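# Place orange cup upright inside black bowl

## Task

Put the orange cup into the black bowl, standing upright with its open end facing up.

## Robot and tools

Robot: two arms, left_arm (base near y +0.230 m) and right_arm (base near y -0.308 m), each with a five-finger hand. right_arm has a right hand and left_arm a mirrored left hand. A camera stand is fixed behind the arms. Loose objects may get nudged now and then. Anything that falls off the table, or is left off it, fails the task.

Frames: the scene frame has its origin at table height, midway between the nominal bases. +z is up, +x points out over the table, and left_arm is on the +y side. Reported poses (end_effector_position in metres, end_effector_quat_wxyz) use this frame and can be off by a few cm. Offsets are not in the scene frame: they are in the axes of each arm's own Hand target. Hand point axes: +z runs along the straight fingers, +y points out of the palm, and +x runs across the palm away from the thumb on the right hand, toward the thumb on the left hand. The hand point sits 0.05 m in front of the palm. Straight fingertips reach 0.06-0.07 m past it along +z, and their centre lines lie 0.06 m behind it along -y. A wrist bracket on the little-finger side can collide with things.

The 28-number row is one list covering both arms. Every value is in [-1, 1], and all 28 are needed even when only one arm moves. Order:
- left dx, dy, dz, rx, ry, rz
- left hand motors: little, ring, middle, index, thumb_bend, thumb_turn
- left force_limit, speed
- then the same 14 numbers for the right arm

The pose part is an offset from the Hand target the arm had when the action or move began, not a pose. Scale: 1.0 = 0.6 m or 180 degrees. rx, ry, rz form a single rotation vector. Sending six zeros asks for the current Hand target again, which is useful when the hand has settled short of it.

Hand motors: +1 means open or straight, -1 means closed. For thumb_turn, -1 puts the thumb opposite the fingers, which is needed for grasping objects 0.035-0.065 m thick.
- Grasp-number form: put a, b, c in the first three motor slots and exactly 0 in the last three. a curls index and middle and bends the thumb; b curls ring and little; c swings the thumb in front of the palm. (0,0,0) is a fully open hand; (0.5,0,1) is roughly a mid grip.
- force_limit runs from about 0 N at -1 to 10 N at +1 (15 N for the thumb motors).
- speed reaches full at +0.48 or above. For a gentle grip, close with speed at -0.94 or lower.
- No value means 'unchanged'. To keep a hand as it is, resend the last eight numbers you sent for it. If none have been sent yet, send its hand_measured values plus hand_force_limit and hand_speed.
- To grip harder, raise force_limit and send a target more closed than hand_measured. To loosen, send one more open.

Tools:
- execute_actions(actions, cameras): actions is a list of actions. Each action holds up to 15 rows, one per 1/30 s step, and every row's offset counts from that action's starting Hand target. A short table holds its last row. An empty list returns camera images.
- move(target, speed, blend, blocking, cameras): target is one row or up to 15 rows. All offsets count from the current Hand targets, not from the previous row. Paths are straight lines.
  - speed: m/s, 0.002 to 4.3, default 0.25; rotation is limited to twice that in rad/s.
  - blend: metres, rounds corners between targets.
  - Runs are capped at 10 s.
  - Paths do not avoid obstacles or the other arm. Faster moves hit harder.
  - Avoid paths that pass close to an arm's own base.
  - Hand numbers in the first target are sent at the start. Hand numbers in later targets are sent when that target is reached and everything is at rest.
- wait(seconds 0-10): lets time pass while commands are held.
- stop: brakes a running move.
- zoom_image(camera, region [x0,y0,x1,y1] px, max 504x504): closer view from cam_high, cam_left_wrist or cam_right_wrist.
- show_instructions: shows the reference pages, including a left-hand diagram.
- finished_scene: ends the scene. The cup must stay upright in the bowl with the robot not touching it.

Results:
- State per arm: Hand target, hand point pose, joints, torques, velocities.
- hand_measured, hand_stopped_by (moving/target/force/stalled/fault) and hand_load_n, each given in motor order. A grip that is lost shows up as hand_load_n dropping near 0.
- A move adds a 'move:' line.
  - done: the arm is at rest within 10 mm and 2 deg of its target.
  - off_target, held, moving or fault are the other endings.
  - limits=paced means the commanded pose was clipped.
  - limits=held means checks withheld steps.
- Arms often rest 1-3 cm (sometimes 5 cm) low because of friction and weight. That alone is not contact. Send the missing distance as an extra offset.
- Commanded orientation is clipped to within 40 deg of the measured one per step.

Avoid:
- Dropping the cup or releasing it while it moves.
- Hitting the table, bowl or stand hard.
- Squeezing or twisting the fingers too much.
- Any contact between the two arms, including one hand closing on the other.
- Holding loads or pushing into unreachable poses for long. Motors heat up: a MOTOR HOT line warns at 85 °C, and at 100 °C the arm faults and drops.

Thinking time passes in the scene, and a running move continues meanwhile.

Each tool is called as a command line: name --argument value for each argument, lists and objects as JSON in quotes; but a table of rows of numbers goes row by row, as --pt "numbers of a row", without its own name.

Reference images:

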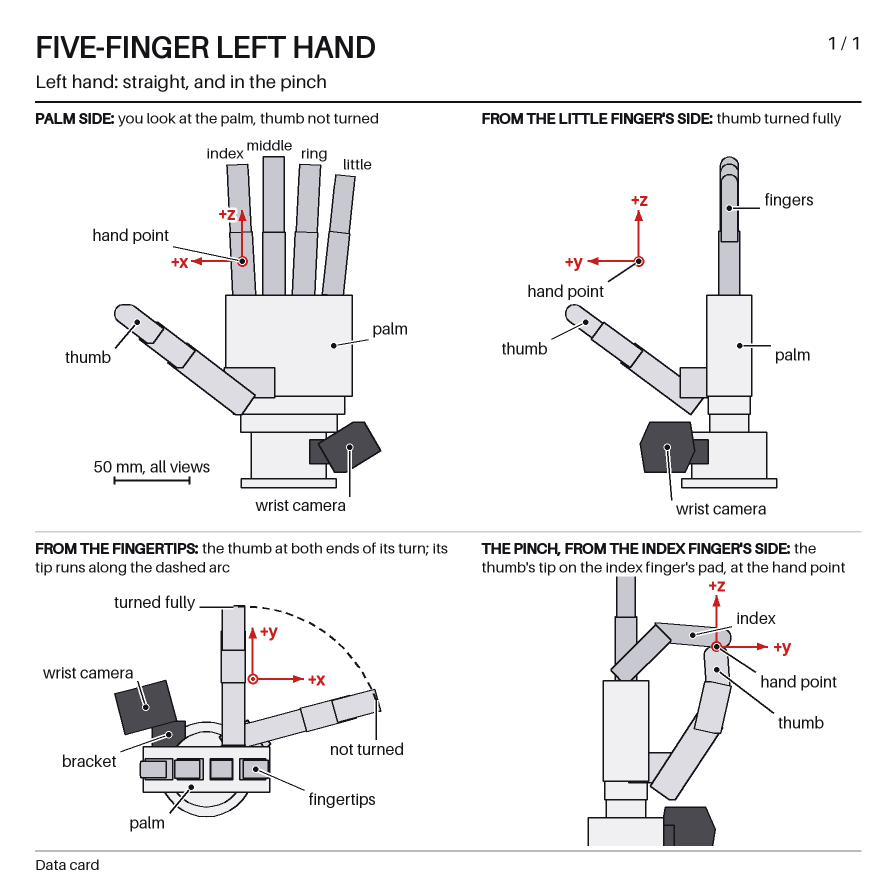

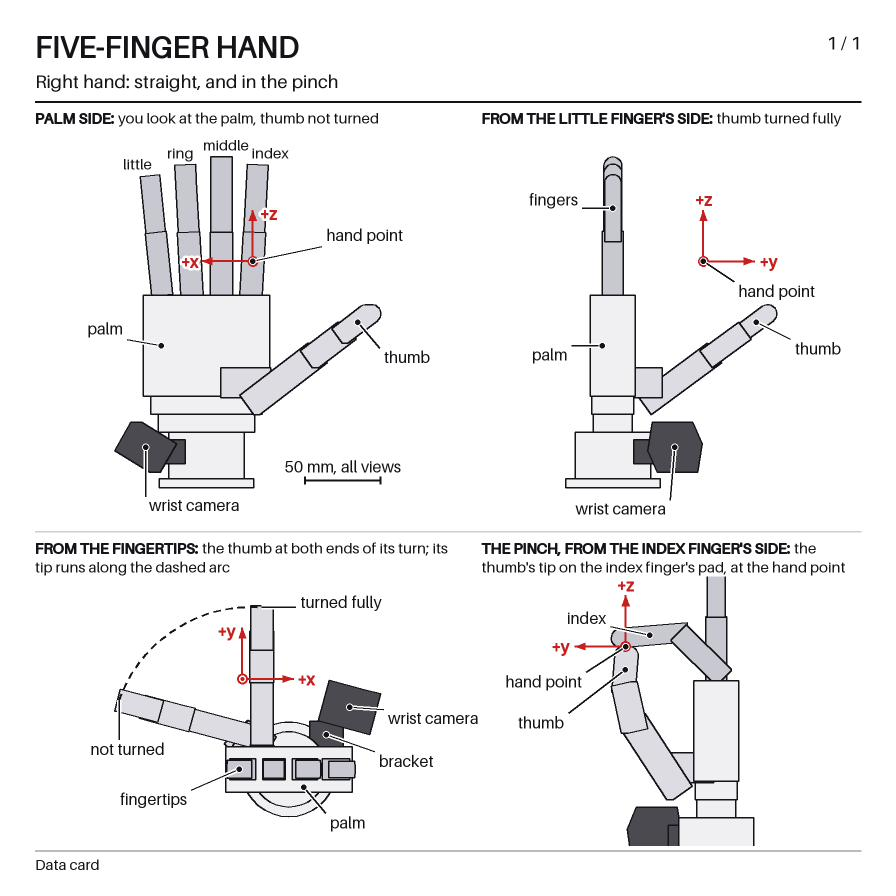

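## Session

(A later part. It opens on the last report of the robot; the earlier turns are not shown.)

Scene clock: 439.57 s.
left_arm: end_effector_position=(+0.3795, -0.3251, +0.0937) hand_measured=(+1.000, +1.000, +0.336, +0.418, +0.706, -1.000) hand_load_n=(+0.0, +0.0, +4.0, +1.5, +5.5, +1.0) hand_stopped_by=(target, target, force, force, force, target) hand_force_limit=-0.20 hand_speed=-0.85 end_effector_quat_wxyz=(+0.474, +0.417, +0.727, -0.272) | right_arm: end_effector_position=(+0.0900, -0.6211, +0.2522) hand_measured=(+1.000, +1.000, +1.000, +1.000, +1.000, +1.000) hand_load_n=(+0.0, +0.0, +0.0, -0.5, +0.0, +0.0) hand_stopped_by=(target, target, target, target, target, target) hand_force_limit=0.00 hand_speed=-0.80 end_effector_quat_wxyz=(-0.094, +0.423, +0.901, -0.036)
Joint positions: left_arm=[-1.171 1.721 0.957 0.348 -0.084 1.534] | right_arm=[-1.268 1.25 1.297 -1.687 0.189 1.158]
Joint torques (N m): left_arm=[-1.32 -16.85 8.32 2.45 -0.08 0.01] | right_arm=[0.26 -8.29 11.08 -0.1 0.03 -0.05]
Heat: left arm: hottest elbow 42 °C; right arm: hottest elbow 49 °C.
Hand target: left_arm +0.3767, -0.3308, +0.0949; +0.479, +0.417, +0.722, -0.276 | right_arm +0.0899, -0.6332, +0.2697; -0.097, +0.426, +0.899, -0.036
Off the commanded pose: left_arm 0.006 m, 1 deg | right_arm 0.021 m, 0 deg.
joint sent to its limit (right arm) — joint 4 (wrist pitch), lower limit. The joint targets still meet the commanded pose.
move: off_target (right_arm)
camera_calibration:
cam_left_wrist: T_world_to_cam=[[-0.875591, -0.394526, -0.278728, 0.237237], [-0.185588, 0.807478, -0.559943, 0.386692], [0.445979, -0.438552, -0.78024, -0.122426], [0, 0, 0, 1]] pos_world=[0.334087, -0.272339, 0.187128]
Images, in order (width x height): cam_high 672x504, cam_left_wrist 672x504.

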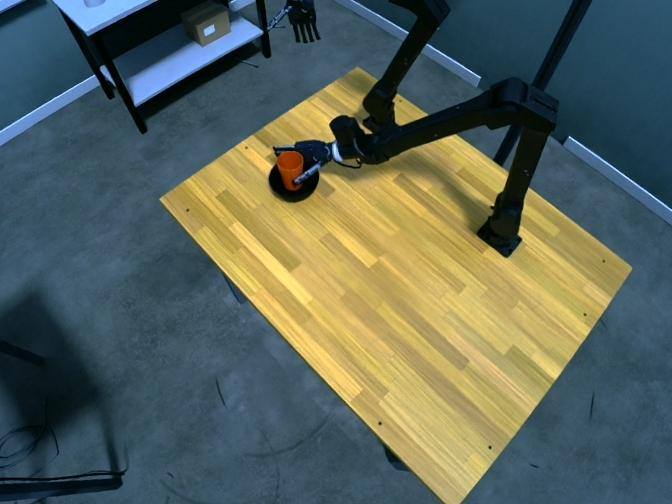

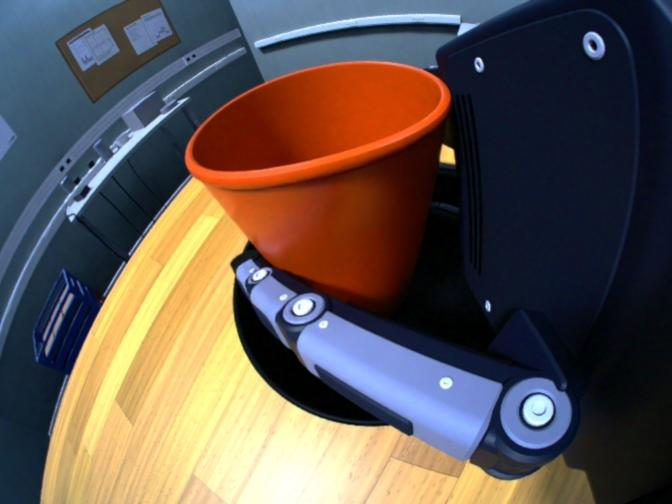

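move --target '[0.0385,0,0.0055,0,0,0,1,1,-0.4,-0.4,-0.2,-1,-0.2,-0.85,0,0,0,0,0,0,1,1,1,1,1,1,0,-0.8]' --speed 0.05 --cameras '["cam_high","cam_left_wrist"]'

zoom_image --camera "cam_high" --region '[245, 130, 345, 215]'

Scene clock: 443.77 s.
left_arm: end_effector_position=(+0.3779, -0.3214, +0.0771) hand_measured=(+1.000, +1.000, +0.336, +0.418, +0.706, -1.000) hand_load_n=(+0.0, +0.0, +4.5, +1.0, +6.0, +1.0) hand_stopped_by=(target, target, force, force, force, target) hand_force_limit=-0.20 hand_speed=-0.85 end_effector_quat_wxyz=(+0.478, +0.415, +0.724, -0.273) | right_arm: end_effector_position=(+0.0900, -0.6211, +0.2522) hand_measured=(+1.000, +1.000, +1.000, +1.000, +1.000, +1.000) hand_load_n=(+0.0, +0.0, +0.0, +0.0, +0.0, +0.0) hand_stopped_by=(target, target, target, target, target, target) hand_force_limit=0.00 hand_speed=-0.80 end_effector_quat_wxyz=(-0.094, +0.423, +0.901, -0.036)
Joint positions: left_arm=[-1.172 1.75 0.928 0.417 -0.087 1.534] | right_arm=[-1.268 1.25 1.297 -1.687 0.189 1.158]
Joint torques (N m): left_arm=[-1.2 -16.03 7.69 2.55 0.02 0.01] | right_arm=[0.26 -8.29 11.07 -0.1 0.03 -0.05]
Heat: left arm: hottest elbow 42 °C; right arm: hottest elbow 49 °C.
Hand target: left_arm +0.3738, -0.3256, +0.0724; +0.479, +0.417, +0.722, -0.276 | right_arm +0.0899, -0.6332, +0.2697; -0.097, +0.426, +0.899, -0.036
Off the commanded pose: left_arm 0.008 m, 1 deg | right_arm 0.021 m, 0 deg.
joint sent to its limit (right arm) — joint 4 (wrist pitch), lower limit. The joint targets still meet the commanded pose.
move: off_target (right_arm)
camera_calibration:
cam_left_wrist: T_world_to_cam=[[-0.872974, -0.39926, -0.280192, 0.230267], [-0.184152, 0.801706, -0.568643, 0.372343], [0.451668, -0.444813, -0.773393, -0.137712], [0, 0, 0, 1]] pos_world=[0.331785, -0.267829, 0.169743]
Images, in order (width x height): cam_high 672x504, cam_left_wrist 672x504.

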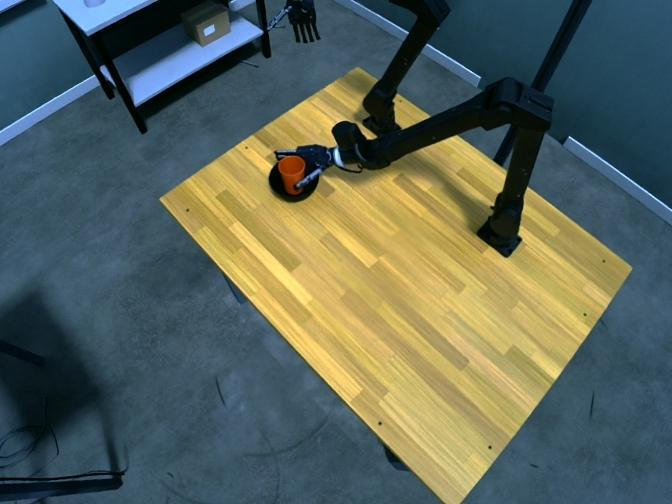

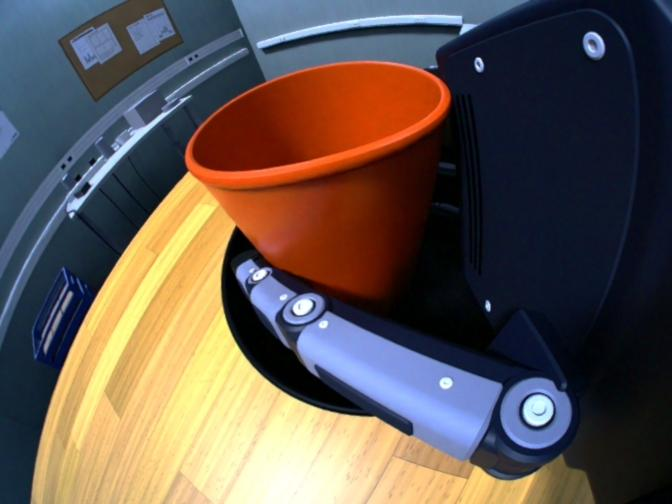

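Scaled by 5.040 from the camera's 672x504 image, which has a finer 960x720 frame.

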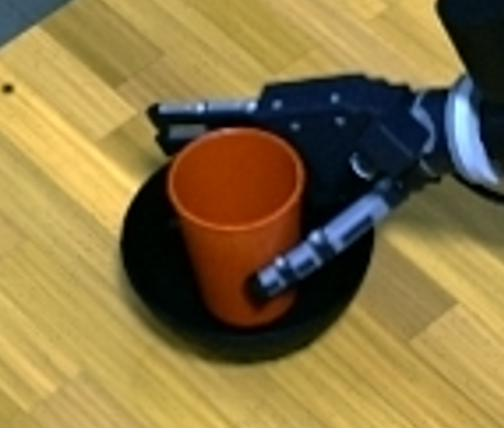

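move --target '[0.0169,0,0.0072,0,0,0,1,1,-0.4,-0.4,-0.2,-1,-0.2,-0.85,0,0,0,0,0,0,1,1,1,1,1,1,0,-0.8]' --speed 0.04 --cameras '["cam_high","cam_left_wrist"]'

zoom_image --camera "cam_high" --region '[245, 130, 345, 215]'

Scene clock: 447.73 s.
left_arm: end_effector_position=(+0.3788, -0.3233, +0.0720) hand_measured=(+1.000, +1.000, +0.336, +0.418, +0.706, -1.000) hand_load_n=(+0.0, +0.5, +4.0, +1.5, +5.5, +1.0) hand_stopped_by=(target, target, force, force, force, target) hand_force_limit=-0.20 hand_speed=-0.85 end_effector_quat_wxyz=(+0.483, +0.412, +0.721, -0.276) | right_arm: end_effector_position=(+0.0900, -0.6211, +0.2522) hand_measured=(+1.000, +1.000, +1.000, +1.000, +1.000, +1.000) hand_load_n=(+0.5, +0.0, +0.0, +0.0, +0.0, +0.0) hand_stopped_by=(target, target, target, target, target, target) hand_force_limit=0.00 hand_speed=-0.80 end_effector_quat_wxyz=(-0.094, +0.423, +0.901, -0.036)
Joint positions: left_arm=[-1.172 1.768 0.924 0.452 -0.088 1.534] | right_arm=[-1.268 1.25 1.297 -1.687 0.189 1.158]
Joint torques (N m): left_arm=[-1.03 -15.74 7.27 2.33 0.06 0.01] | right_arm=[0.26 -8.29 11.08 -0.1 0.03 -0.05]
Heat: left arm: hottest elbow 42 °C; right arm: hottest elbow 49 °C.
Hand target: left_arm +0.3739, -0.3256, +0.0613; +0.479, +0.417, +0.722, -0.276 | right_arm +0.0899, -0.6332, +0.2697; -0.097, +0.426, +0.899, -0.036
Off the commanded pose: left_arm 0.012 m, 1 deg | right_arm 0.021 m, 0 deg.
joint sent to its limit (right arm) — joint 4 (wrist pitch), lower limit. The joint targets still meet the commanded pose.
move: off_target (left_arm, right_arm)
camera_calibration:
cam_left_wrist: T_world_to_cam=[[-0.871249, -0.402854, -0.280417, 0.227118], [-0.181252, 0.794974, -0.578934, 0.368562], [0.456149, -0.45357, -0.765638, -0.147983], [0, 0, 0, 1]] pos_world=[0.332182, -0.268622, 0.163759]
Images, in order (width x height): cam_high 672x504, cam_left_wrist 672x504.

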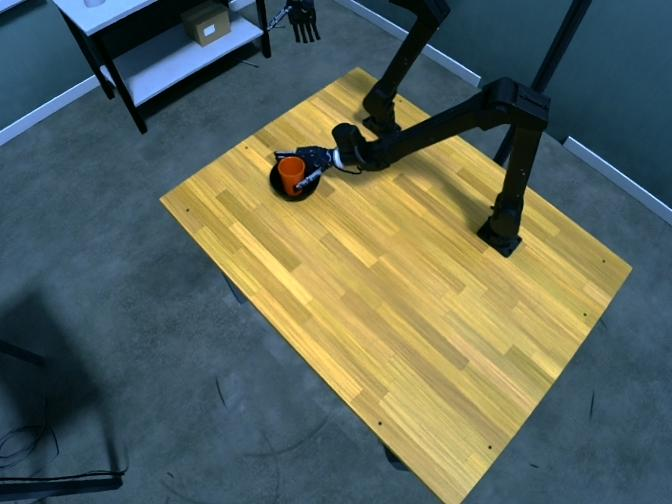

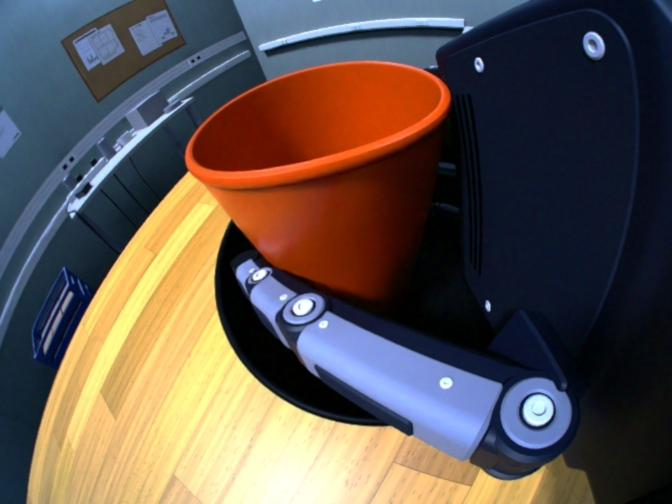

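Scaled by 5.040 from the camera's 672x504 image, which has a finer 960x720 frame.

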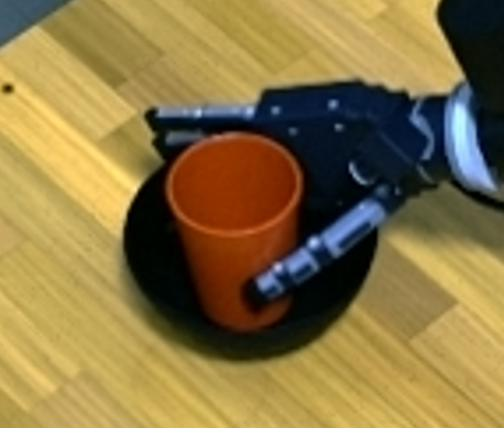

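execute_actions --actions '[[[-0.0154,0,-0.0065,0,0,0,1,1,-0.4,-0.4,-0.2,-1,-0.2,-0.85,0,0,0,0,0,0,1,1,1,1,1,1,0,-0.8]],[[0,0,0,0,0,0,1,1,0.41,0.49,1,-1,-0.2,-0.85,0,0,0,0,0,0,1,1,1,1,1,1,0,-0.8]]]' --cameras '["cam_high","cam_left_wrist"]'

zoom_image --camera "cam_high" --region '[245, 130, 345, 215]'

Scene clock: 455.60 s.
left_arm: end_effector_position=(+0.3788, -0.3230, +0.0717) hand_measured=(+1.000, +1.000, +0.410, +0.490, +1.000, -1.000) hand_load_n=(+0.0, +0.0, +0.0, +0.0, +0.0, +0.0) hand_stopped_by=(target, target, target, target, target, target) hand_force_limit=-0.20 hand_speed=-0.85 end_effector_quat_wxyz=(+0.483, +0.412, +0.722, -0.275) | right_arm: end_effector_position=(+0.0900, -0.6211, +0.2522) hand_measured=(+1.000, +1.000, +1.000, +1.000, +1.000, +1.000) hand_load_n=(+0.0, +0.0, +0.0, +0.0, +0.0, +0.0) hand_stopped_by=(target, target, target, target, target, target) hand_force_limit=0.00 hand_speed=-0.80 end_effector_quat_wxyz=(-0.094, +0.423, +0.901, -0.036)
Joint positions: left_arm=[-1.172 1.768 0.924 0.45 -0.089 1.534] | right_arm=[-1.268 1.25 1.297 -1.687 0.189 1.158]
Joint torques (N m): left_arm=[-1.2 -17.67 7.84 1.35 0.05 0.03] | right_arm=[0.26 -8.29 11.08 -0.1 0.02 -0.05]
Heat: left arm: hottest elbow 41 °C; right arm: hottest elbow 49 °C.
Hand target: left_arm +0.3738, -0.3256, +0.0712; +0.478, +0.417, +0.722, -0.276 | right_arm +0.0899, -0.6332, +0.2697; -0.097, +0.426, +0.899, -0.036
Off the commanded pose: left_arm 0.006 m, 1 deg | right_arm 0.021 m, 0 deg.
joint sent to its limit (right arm) — joint 4 (wrist pitch), lower limit. The joint targets still meet the commanded pose.
Step readings (end_effector_position of left_arm | right_arm):
0: (+0.3788, -0.3233, +0.0720) | (+0.0900, -0.6211, +0.2522)
1: (+0.3788, -0.3233, +0.0720) | (+0.0900, -0.6211, +0.2522)
2: (+0.3788, -0.3233, +0.0720) | (+0.0900, -0.6211, +0.2522)
4: (+0.3788, -0.3233, +0.0720) | (+0.0900, -0.6211, +0.2522)
8: (+0.3788, -0.3232, +0.0718) | (+0.0900, -0.6211, +0.2522)
15: (+0.3788, -0.3231, +0.0717) | (+0.0900, -0.6211, +0.2522)
16: (+0.3788, -0.3231, +0.0717) | (+0.0900, -0.6211, +0.2522)
17: (+0.3788, -0.3231, +0.0717) | (+0.0900, -0.6211, +0.2522)
19: (+0.3788, -0.3231, +0.0717) | (+0.0900, -0.6211, +0.2522)
23: (+0.3788, -0.3230, +0.0717) | (+0.0900, -0.6211, +0.2522)
30: (+0.3788, -0.3230, +0.0717) | (+0.0900, -0.6211, +0.2522)
camera_calibration:
cam_left_wrist: T_world_to_cam=[[-0.871093, -0.403013, -0.280673, 0.227022], [-0.181977, 0.795685, -0.577728, 0.368542], [0.456159, -0.452179, -0.766455, -0.147665], [0, 0, 0, 1]] pos_world=[0.332182, -0.268522, 0.163458]
Images, in order (width x height): cam_high 672x504, cam_left_wrist 672x504.

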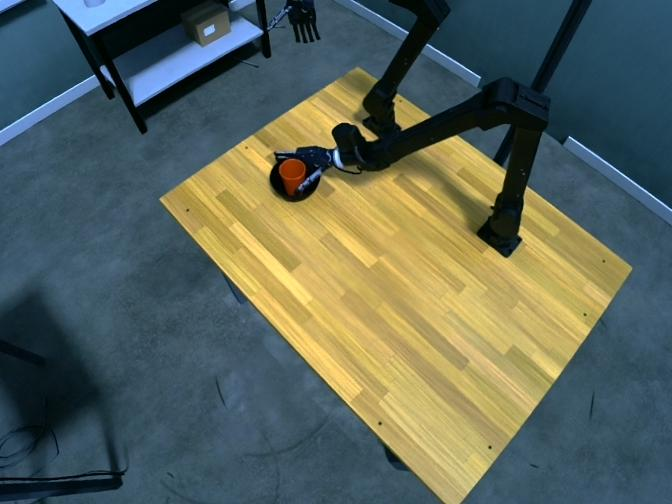

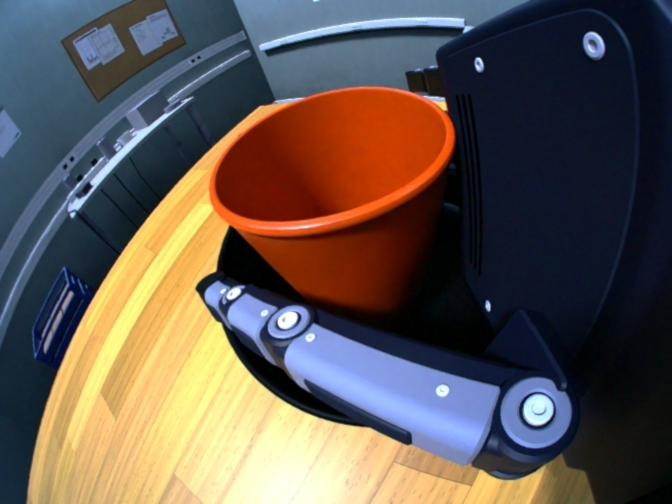

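Scaled by 5.040 from the camera's 672x504 image, which has a finer 960x720 frame.

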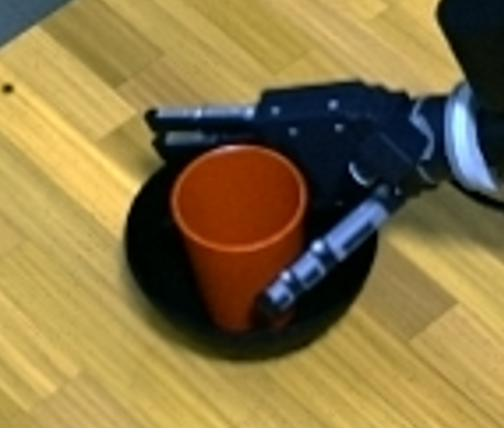

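zoom_image --camera "cam_left_wrist" --region '[180, 60, 500, 380]'

zoom_image --camera "cam_high" --region '[260, 145, 325, 210]'

Scaled by 1.575 from the camera's 672x504 image, which has a finer 960x720 frame.

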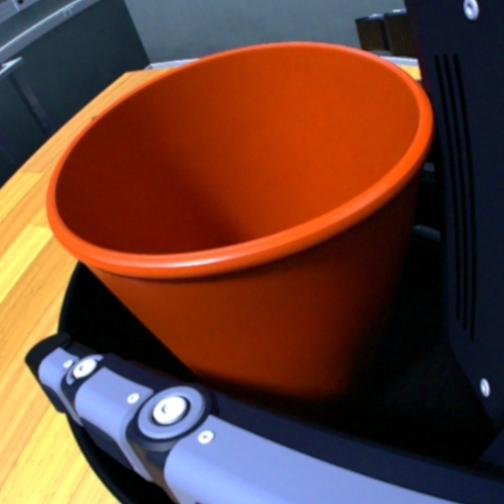

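Scaled by 7.754 from the camera's 672x504 image, which has a finer 960x720 frame.

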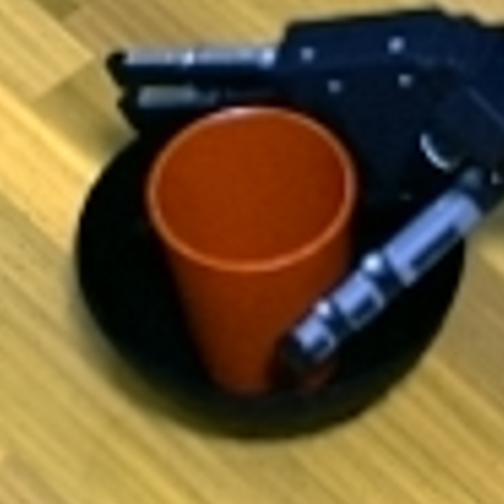

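move --pt "-0.0527 0 -0.0042 0 0 0 1 1 0.41 0.49 1 -1 -0.2 -0.85 0 0 0 0 0 0 1 1 1 1 1 1 0 -0.8" --pt "-0.0527 0 -0.0042 0 0 0 1 1 0.53 0.6 1 -1 -0.2 -0.7 0 0 0 0 0 0 1 1 1 1 1 1 0 -0.8" --speed 0.05 --cameras '["cam_high","cam_left_wrist"]'

zoom_image --camera "cam_high" --region '[245, 130, 345, 215]'

Scene clock: 474.67 s.
left_arm: end_effector_position=(+0.3760, -0.3172, +0.0749) hand_measured=(+1.000, +1.000, +0.530, +0.600, +1.000, -1.000) hand_load_n=(+0.0, +0.0, +0.0, +0.0, +0.0, +0.0) hand_stopped_by=(target, target, target, target, target, target) hand_force_limit=-0.20 hand_speed=-0.70 end_effector_quat_wxyz=(+0.464, +0.421, +0.734, -0.263) | right_arm: end_effector_position=(+0.0900, -0.6211, +0.2522) hand_measured=(+1.000, +1.000, +1.000, +1.000, +1.000, +1.000) hand_load_n=(+0.0, +0.0, +0.0, +0.0, +0.0, +0.0) hand_stopped_by=(target, target, target, target, target, target) hand_force_limit=0.00 hand_speed=-0.80 end_effector_quat_wxyz=(-0.094, +0.423, +0.901, -0.036)
Joint positions: left_arm=[-1.172 1.737 0.936 0.354 -0.088 1.534] | right_arm=[-1.268 1.25 1.297 -1.687 0.189 1.158]
Joint torques (N m): left_arm=[-1.14 -18.61 11.18 1.55 0.07 0.02] | right_arm=[0.26 -8.29 11.08 -0.1 0.03 -0.05]
Heat: left arm: hottest elbow 41 °C; right arm: hottest elbow 49 °C.
Hand target: left_arm +0.3788, -0.3342, +0.1014; +0.479, +0.417, +0.722, -0.276 | right_arm +0.0899, -0.6332, +0.2697; -0.097, +0.426, +0.899, -0.036
Off the commanded pose: left_arm 0.032 m, 3 deg | right_arm 0.021 m, 0 deg.
joint sent to its limit (right arm) — joint 4 (wrist pitch), lower limit. The joint targets still meet the commanded pose.
move: off_target (left_arm, right_arm); target 2's new numbers were sent with left_arm's hand 0.032 m and 3 deg from that target
camera_calibration:
cam_left_wrist: T_world_to_cam=[[-0.877783, -0.388902, -0.279736, 0.234684], [-0.194167, 0.822635, -0.534389, 0.375216], [0.437946, -0.414762, -0.797607, -0.120193], [0, 0, 0, 1]] pos_world=[0.331494, -0.267248, 0.170294]
Images, in order (width x height): cam_high 672x504, cam_left_wrist 672x504.

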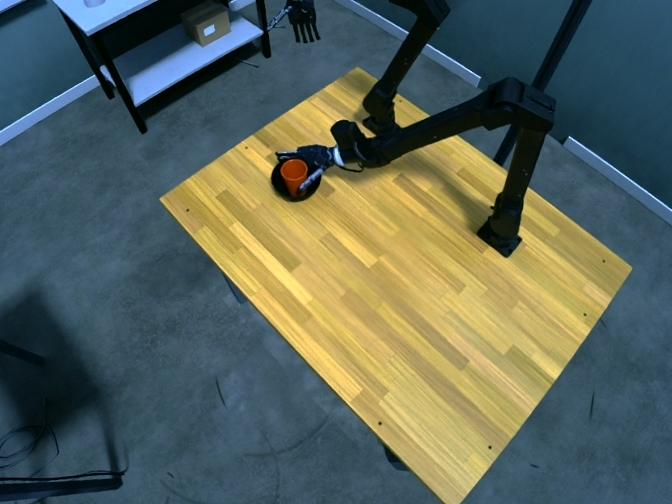

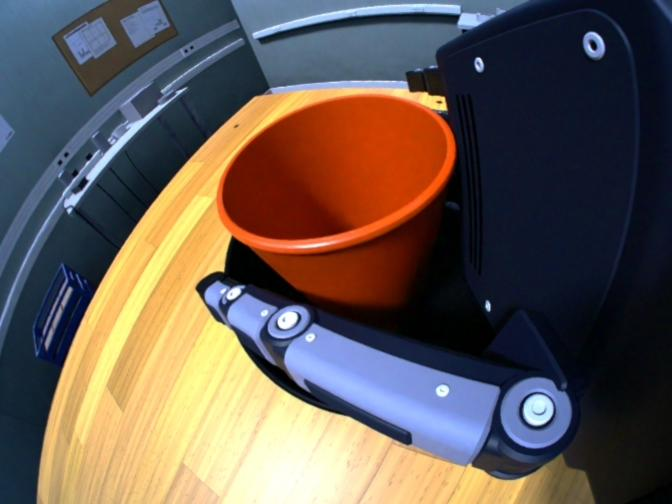

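Scaled by 5.040 from the camera's 672x504 image, which has a finer 960x720 frame.

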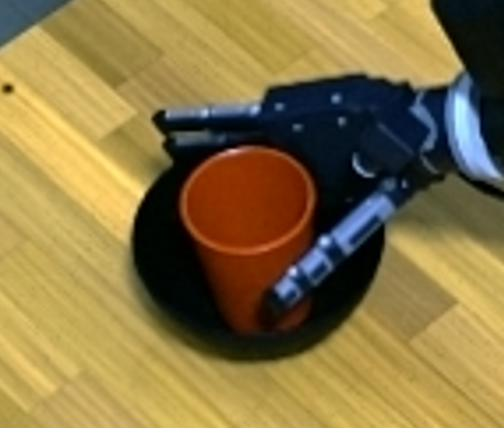

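move --target '[-0.0617,0,-0.0043,0,0,0,1,1,0.53,0.6,1,-1,-0.2,-0.7,0,0,0,0,0,0,1,1,1,1,1,1,0,-0.8]' --speed 0.06 --cameras '["cam_high","cam_left_wrist"]'

zoom_image --camera "cam_high" --region '[245, 130, 345, 215]'

Scene clock: 478.13 s.
left_arm: end_effector_position=(+0.3808, -0.3282, +0.1083) hand_measured=(+1.000, +1.000, +0.530, +0.600, +1.000, -1.000) hand_load_n=(+0.0, +0.0, +0.0, -0.5, +0.0, +0.0) hand_stopped_by=(target, target, target, target, target, target) hand_force_limit=-0.20 hand_speed=-0.70 end_effector_quat_wxyz=(+0.463, +0.422, +0.734, -0.263) | right_arm: end_effector_position=(+0.0900, -0.6211, +0.2522) hand_measured=(+1.000, +1.000, +1.000, +1.000, +1.000, +1.000) hand_load_n=(+0.0, +0.0, +0.0, +0.0, +0.0, +0.0) hand_stopped_by=(target, target, target, target, target, target) hand_force_limit=0.00 hand_speed=-0.80 end_effector_quat_wxyz=(-0.094, +0.423, +0.901, -0.036)
Joint positions: left_arm=[-1.172 1.697 0.999 0.248 -0.086 1.534] | right_arm=[-1.268 1.25 1.297 -1.687 0.189 1.158]
Joint torques (N m): left_arm=[-0.91 -18.43 12.03 1.76 0.08 0.01] | right_arm=[0.26 -8.29 11.08 -0.1 0.03 -0.05]
Heat: left arm: hottest elbow 42 °C; right arm: hottest elbow 49 °C.
Hand target: left_arm +0.3848, -0.3447, +0.1366; +0.479, +0.417, +0.722, -0.276 | right_arm +0.0899, -0.6332, +0.2697; -0.097, +0.426, +0.899, -0.036
Off the commanded pose: left_arm 0.033 m, 3 deg | right_arm 0.021 m, 0 deg.
joint sent to its limit (right arm) — joint 4 (wrist pitch), lower limit. The joint targets still meet the commanded pose.
move: off_target (left_arm, right_arm)
camera_calibration:
cam_left_wrist: T_world_to_cam=[[-0.878723, -0.387258, -0.279063, 0.244849], [-0.193936, 0.823852, -0.532595, 0.403136], [0.436159, -0.413884, -0.799041, -0.0991775], [0, 0, 0, 1]] pos_world=[0.336594, -0.278352, 0.20379]
Images, in order (width x height): cam_high 672x504, cam_left_wrist 672x504.

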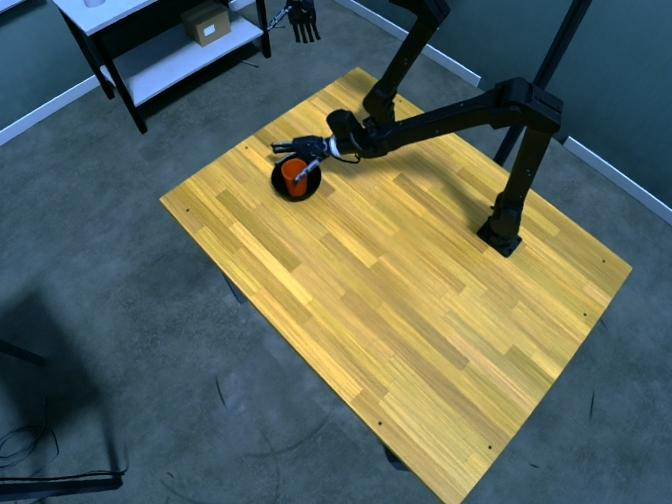

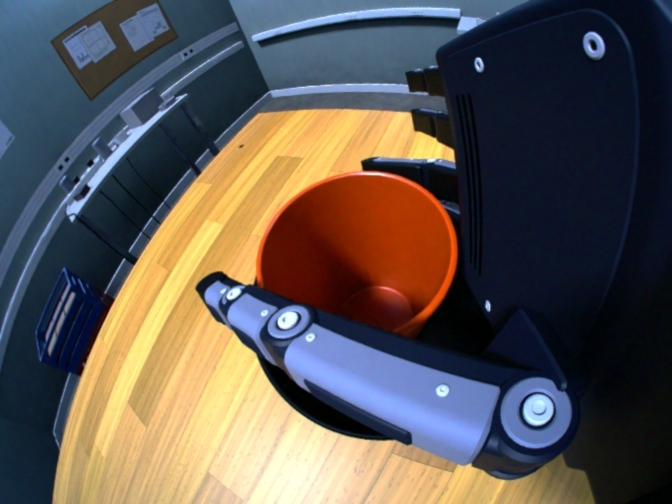

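Scaled by 5.040 from the camera's 672x504 image, which has a finer 960x720 frame.

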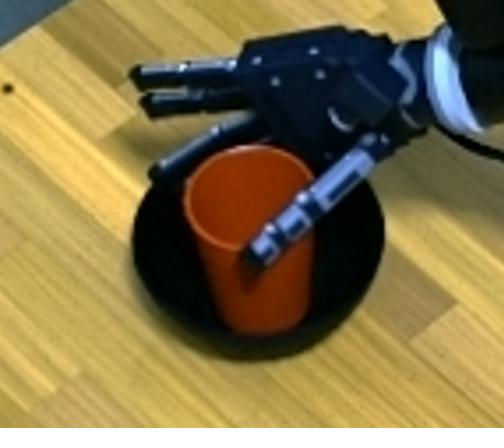

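move --pt "-0.0154 0 -0.0065 0 0 0 1 1 0.85 0.85 1 -1 -0.2 -0.7 0 0 0 0 0 0 1 1 1 1 1 1 0 -0.8" --pt "-0.1537 0 -0.065 0 0 0 1 1 0.85 0.85 1 -1 -0.2 -0.7 0 0 0 0 0 0 1 1 1 1 1 1 0 -0.8" --pt "-0.1063 0 -0.2623 0 0 0 1 1 0.85 0.85 1 -1 -0.2 -0.7 0 0 0 0 0 0 1 1 1 1 1 1 0 -0.8" --speed '[0.05,0.12,0.2]' --blend '[0,0.03,0]' --cameras '["all"]'

zoom_image --camera "cam_high" --region '[245, 130, 345, 215]'

zoom_image --camera "cam_right_wrist" --region '[520, 180, 672, 330]'

Scene clock: 484.67 s.
left_arm: end_effector_position=(+0.3290, -0.2395, +0.2520) hand_measured=(+1.000, +1.000, +0.850, +0.850, +1.000, -1.000) hand_load_n=(+0.0, +0.0, +0.0, +0.0, +0.0, +0.0) hand_stopped_by=(target, target, target, target, target, target) hand_force_limit=-0.20 hand_speed=-0.70 end_effector_quat_wxyz=(+0.478, +0.419, +0.723, -0.271) | right_arm: end_effector_position=(+0.0900, -0.6211, +0.2522) hand_measured=(+1.000, +1.000, +1.000, +1.000, +1.000, +1.000) hand_load_n=(+0.0, +0.0, +0.0, +0.0, +0.0, +0.0) hand_stopped_by=(target, target, target, target, target, target) hand_force_limit=0.00 hand_speed=-0.80 end_effector_quat_wxyz=(-0.094, +0.423, +0.901, -0.036)
Joint positions: left_arm=[-1.196 1.232 0.901 -0.078 -0.108 1.534] | right_arm=[-1.268 1.25 1.297 -1.687 0.189 1.158]
Joint torques (N m): left_arm=[-1.38 -12.16 10.36 1.57 -0.06 -0.07] | right_arm=[0.26 -8.29 11.08 -0.1 0.03 -0.05]
Heat: left arm: hottest elbow 42 °C; right arm: hottest elbow 49 °C.
Hand target: left_arm +0.3247, -0.2408, +0.2565; +0.478, +0.417, +0.722, -0.276 | right_arm +0.0899, -0.6332, +0.2697; -0.097, +0.426, +0.899, -0.036
Off the commanded pose: left_arm 0.007 m, 1 deg | right_arm 0.021 m, 0 deg.
joint sent to its limit (right arm) — joint 4 (wrist pitch), lower limit. The joint targets still meet the commanded pose.
move: off_target (right_arm)
camera_calibration:
cam_left_wrist: T_world_to_cam=[[-0.873616, -0.392323, -0.287886, 0.273067], [-0.176125, 0.806423, -0.564502, 0.394617], [0.453625, -0.442454, -0.773601, 0.0559449], [0, 0, 0, 1]] pos_world=[0.282679, -0.186345, 0.344653]
cam_right_wrist: T_world_to_cam=[[0.539034, 0.838833, -0.0761735, 0.484226], [0.786939, -0.469309, 0.400595, -0.47009], [0.300283, -0.275878, -0.913083, 0.144441], [0, 0, 0, 1]] pos_world=[0.0655441, -0.586954, 0.357088]

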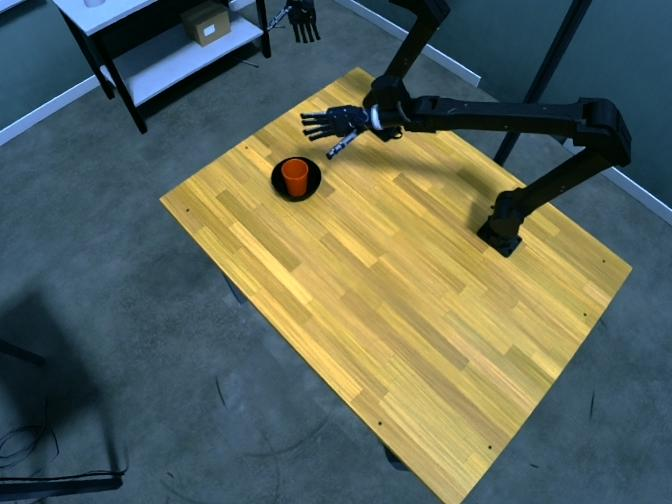

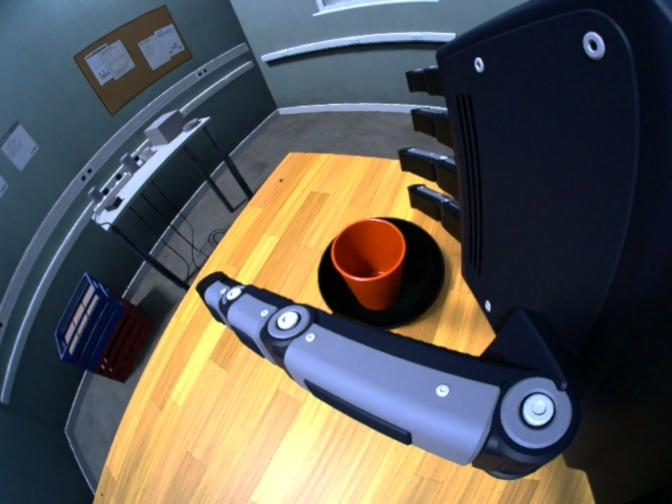

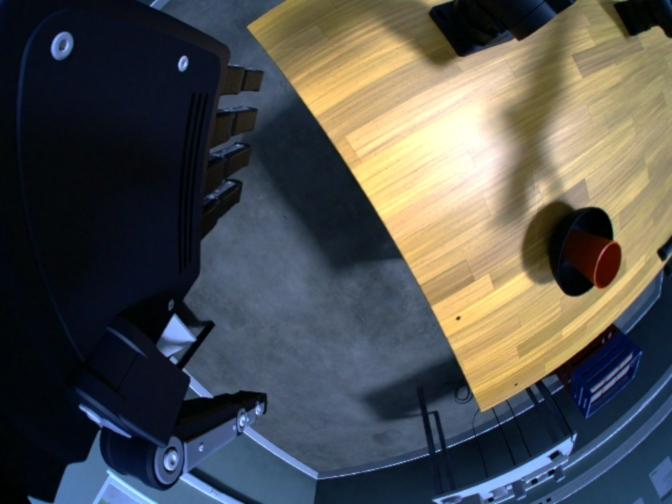

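Scaled by 5.040 from the camera's 672x504 image, which has a finer 960x720 frame.

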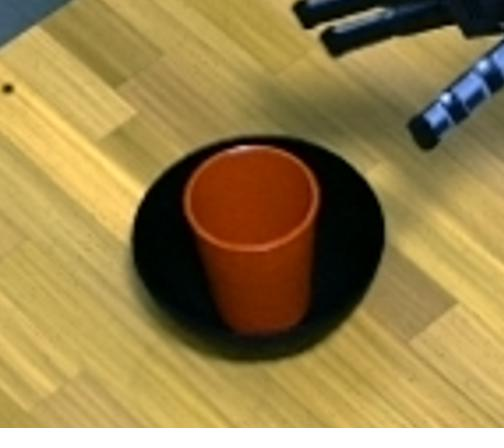

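Scaled by 3.316 from the camera's 672x504 image, which has a finer 960x720 frame.

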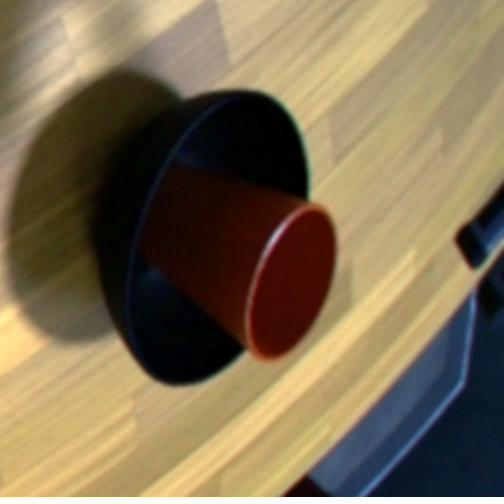

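finished_scene

The scene is finished: the task was done.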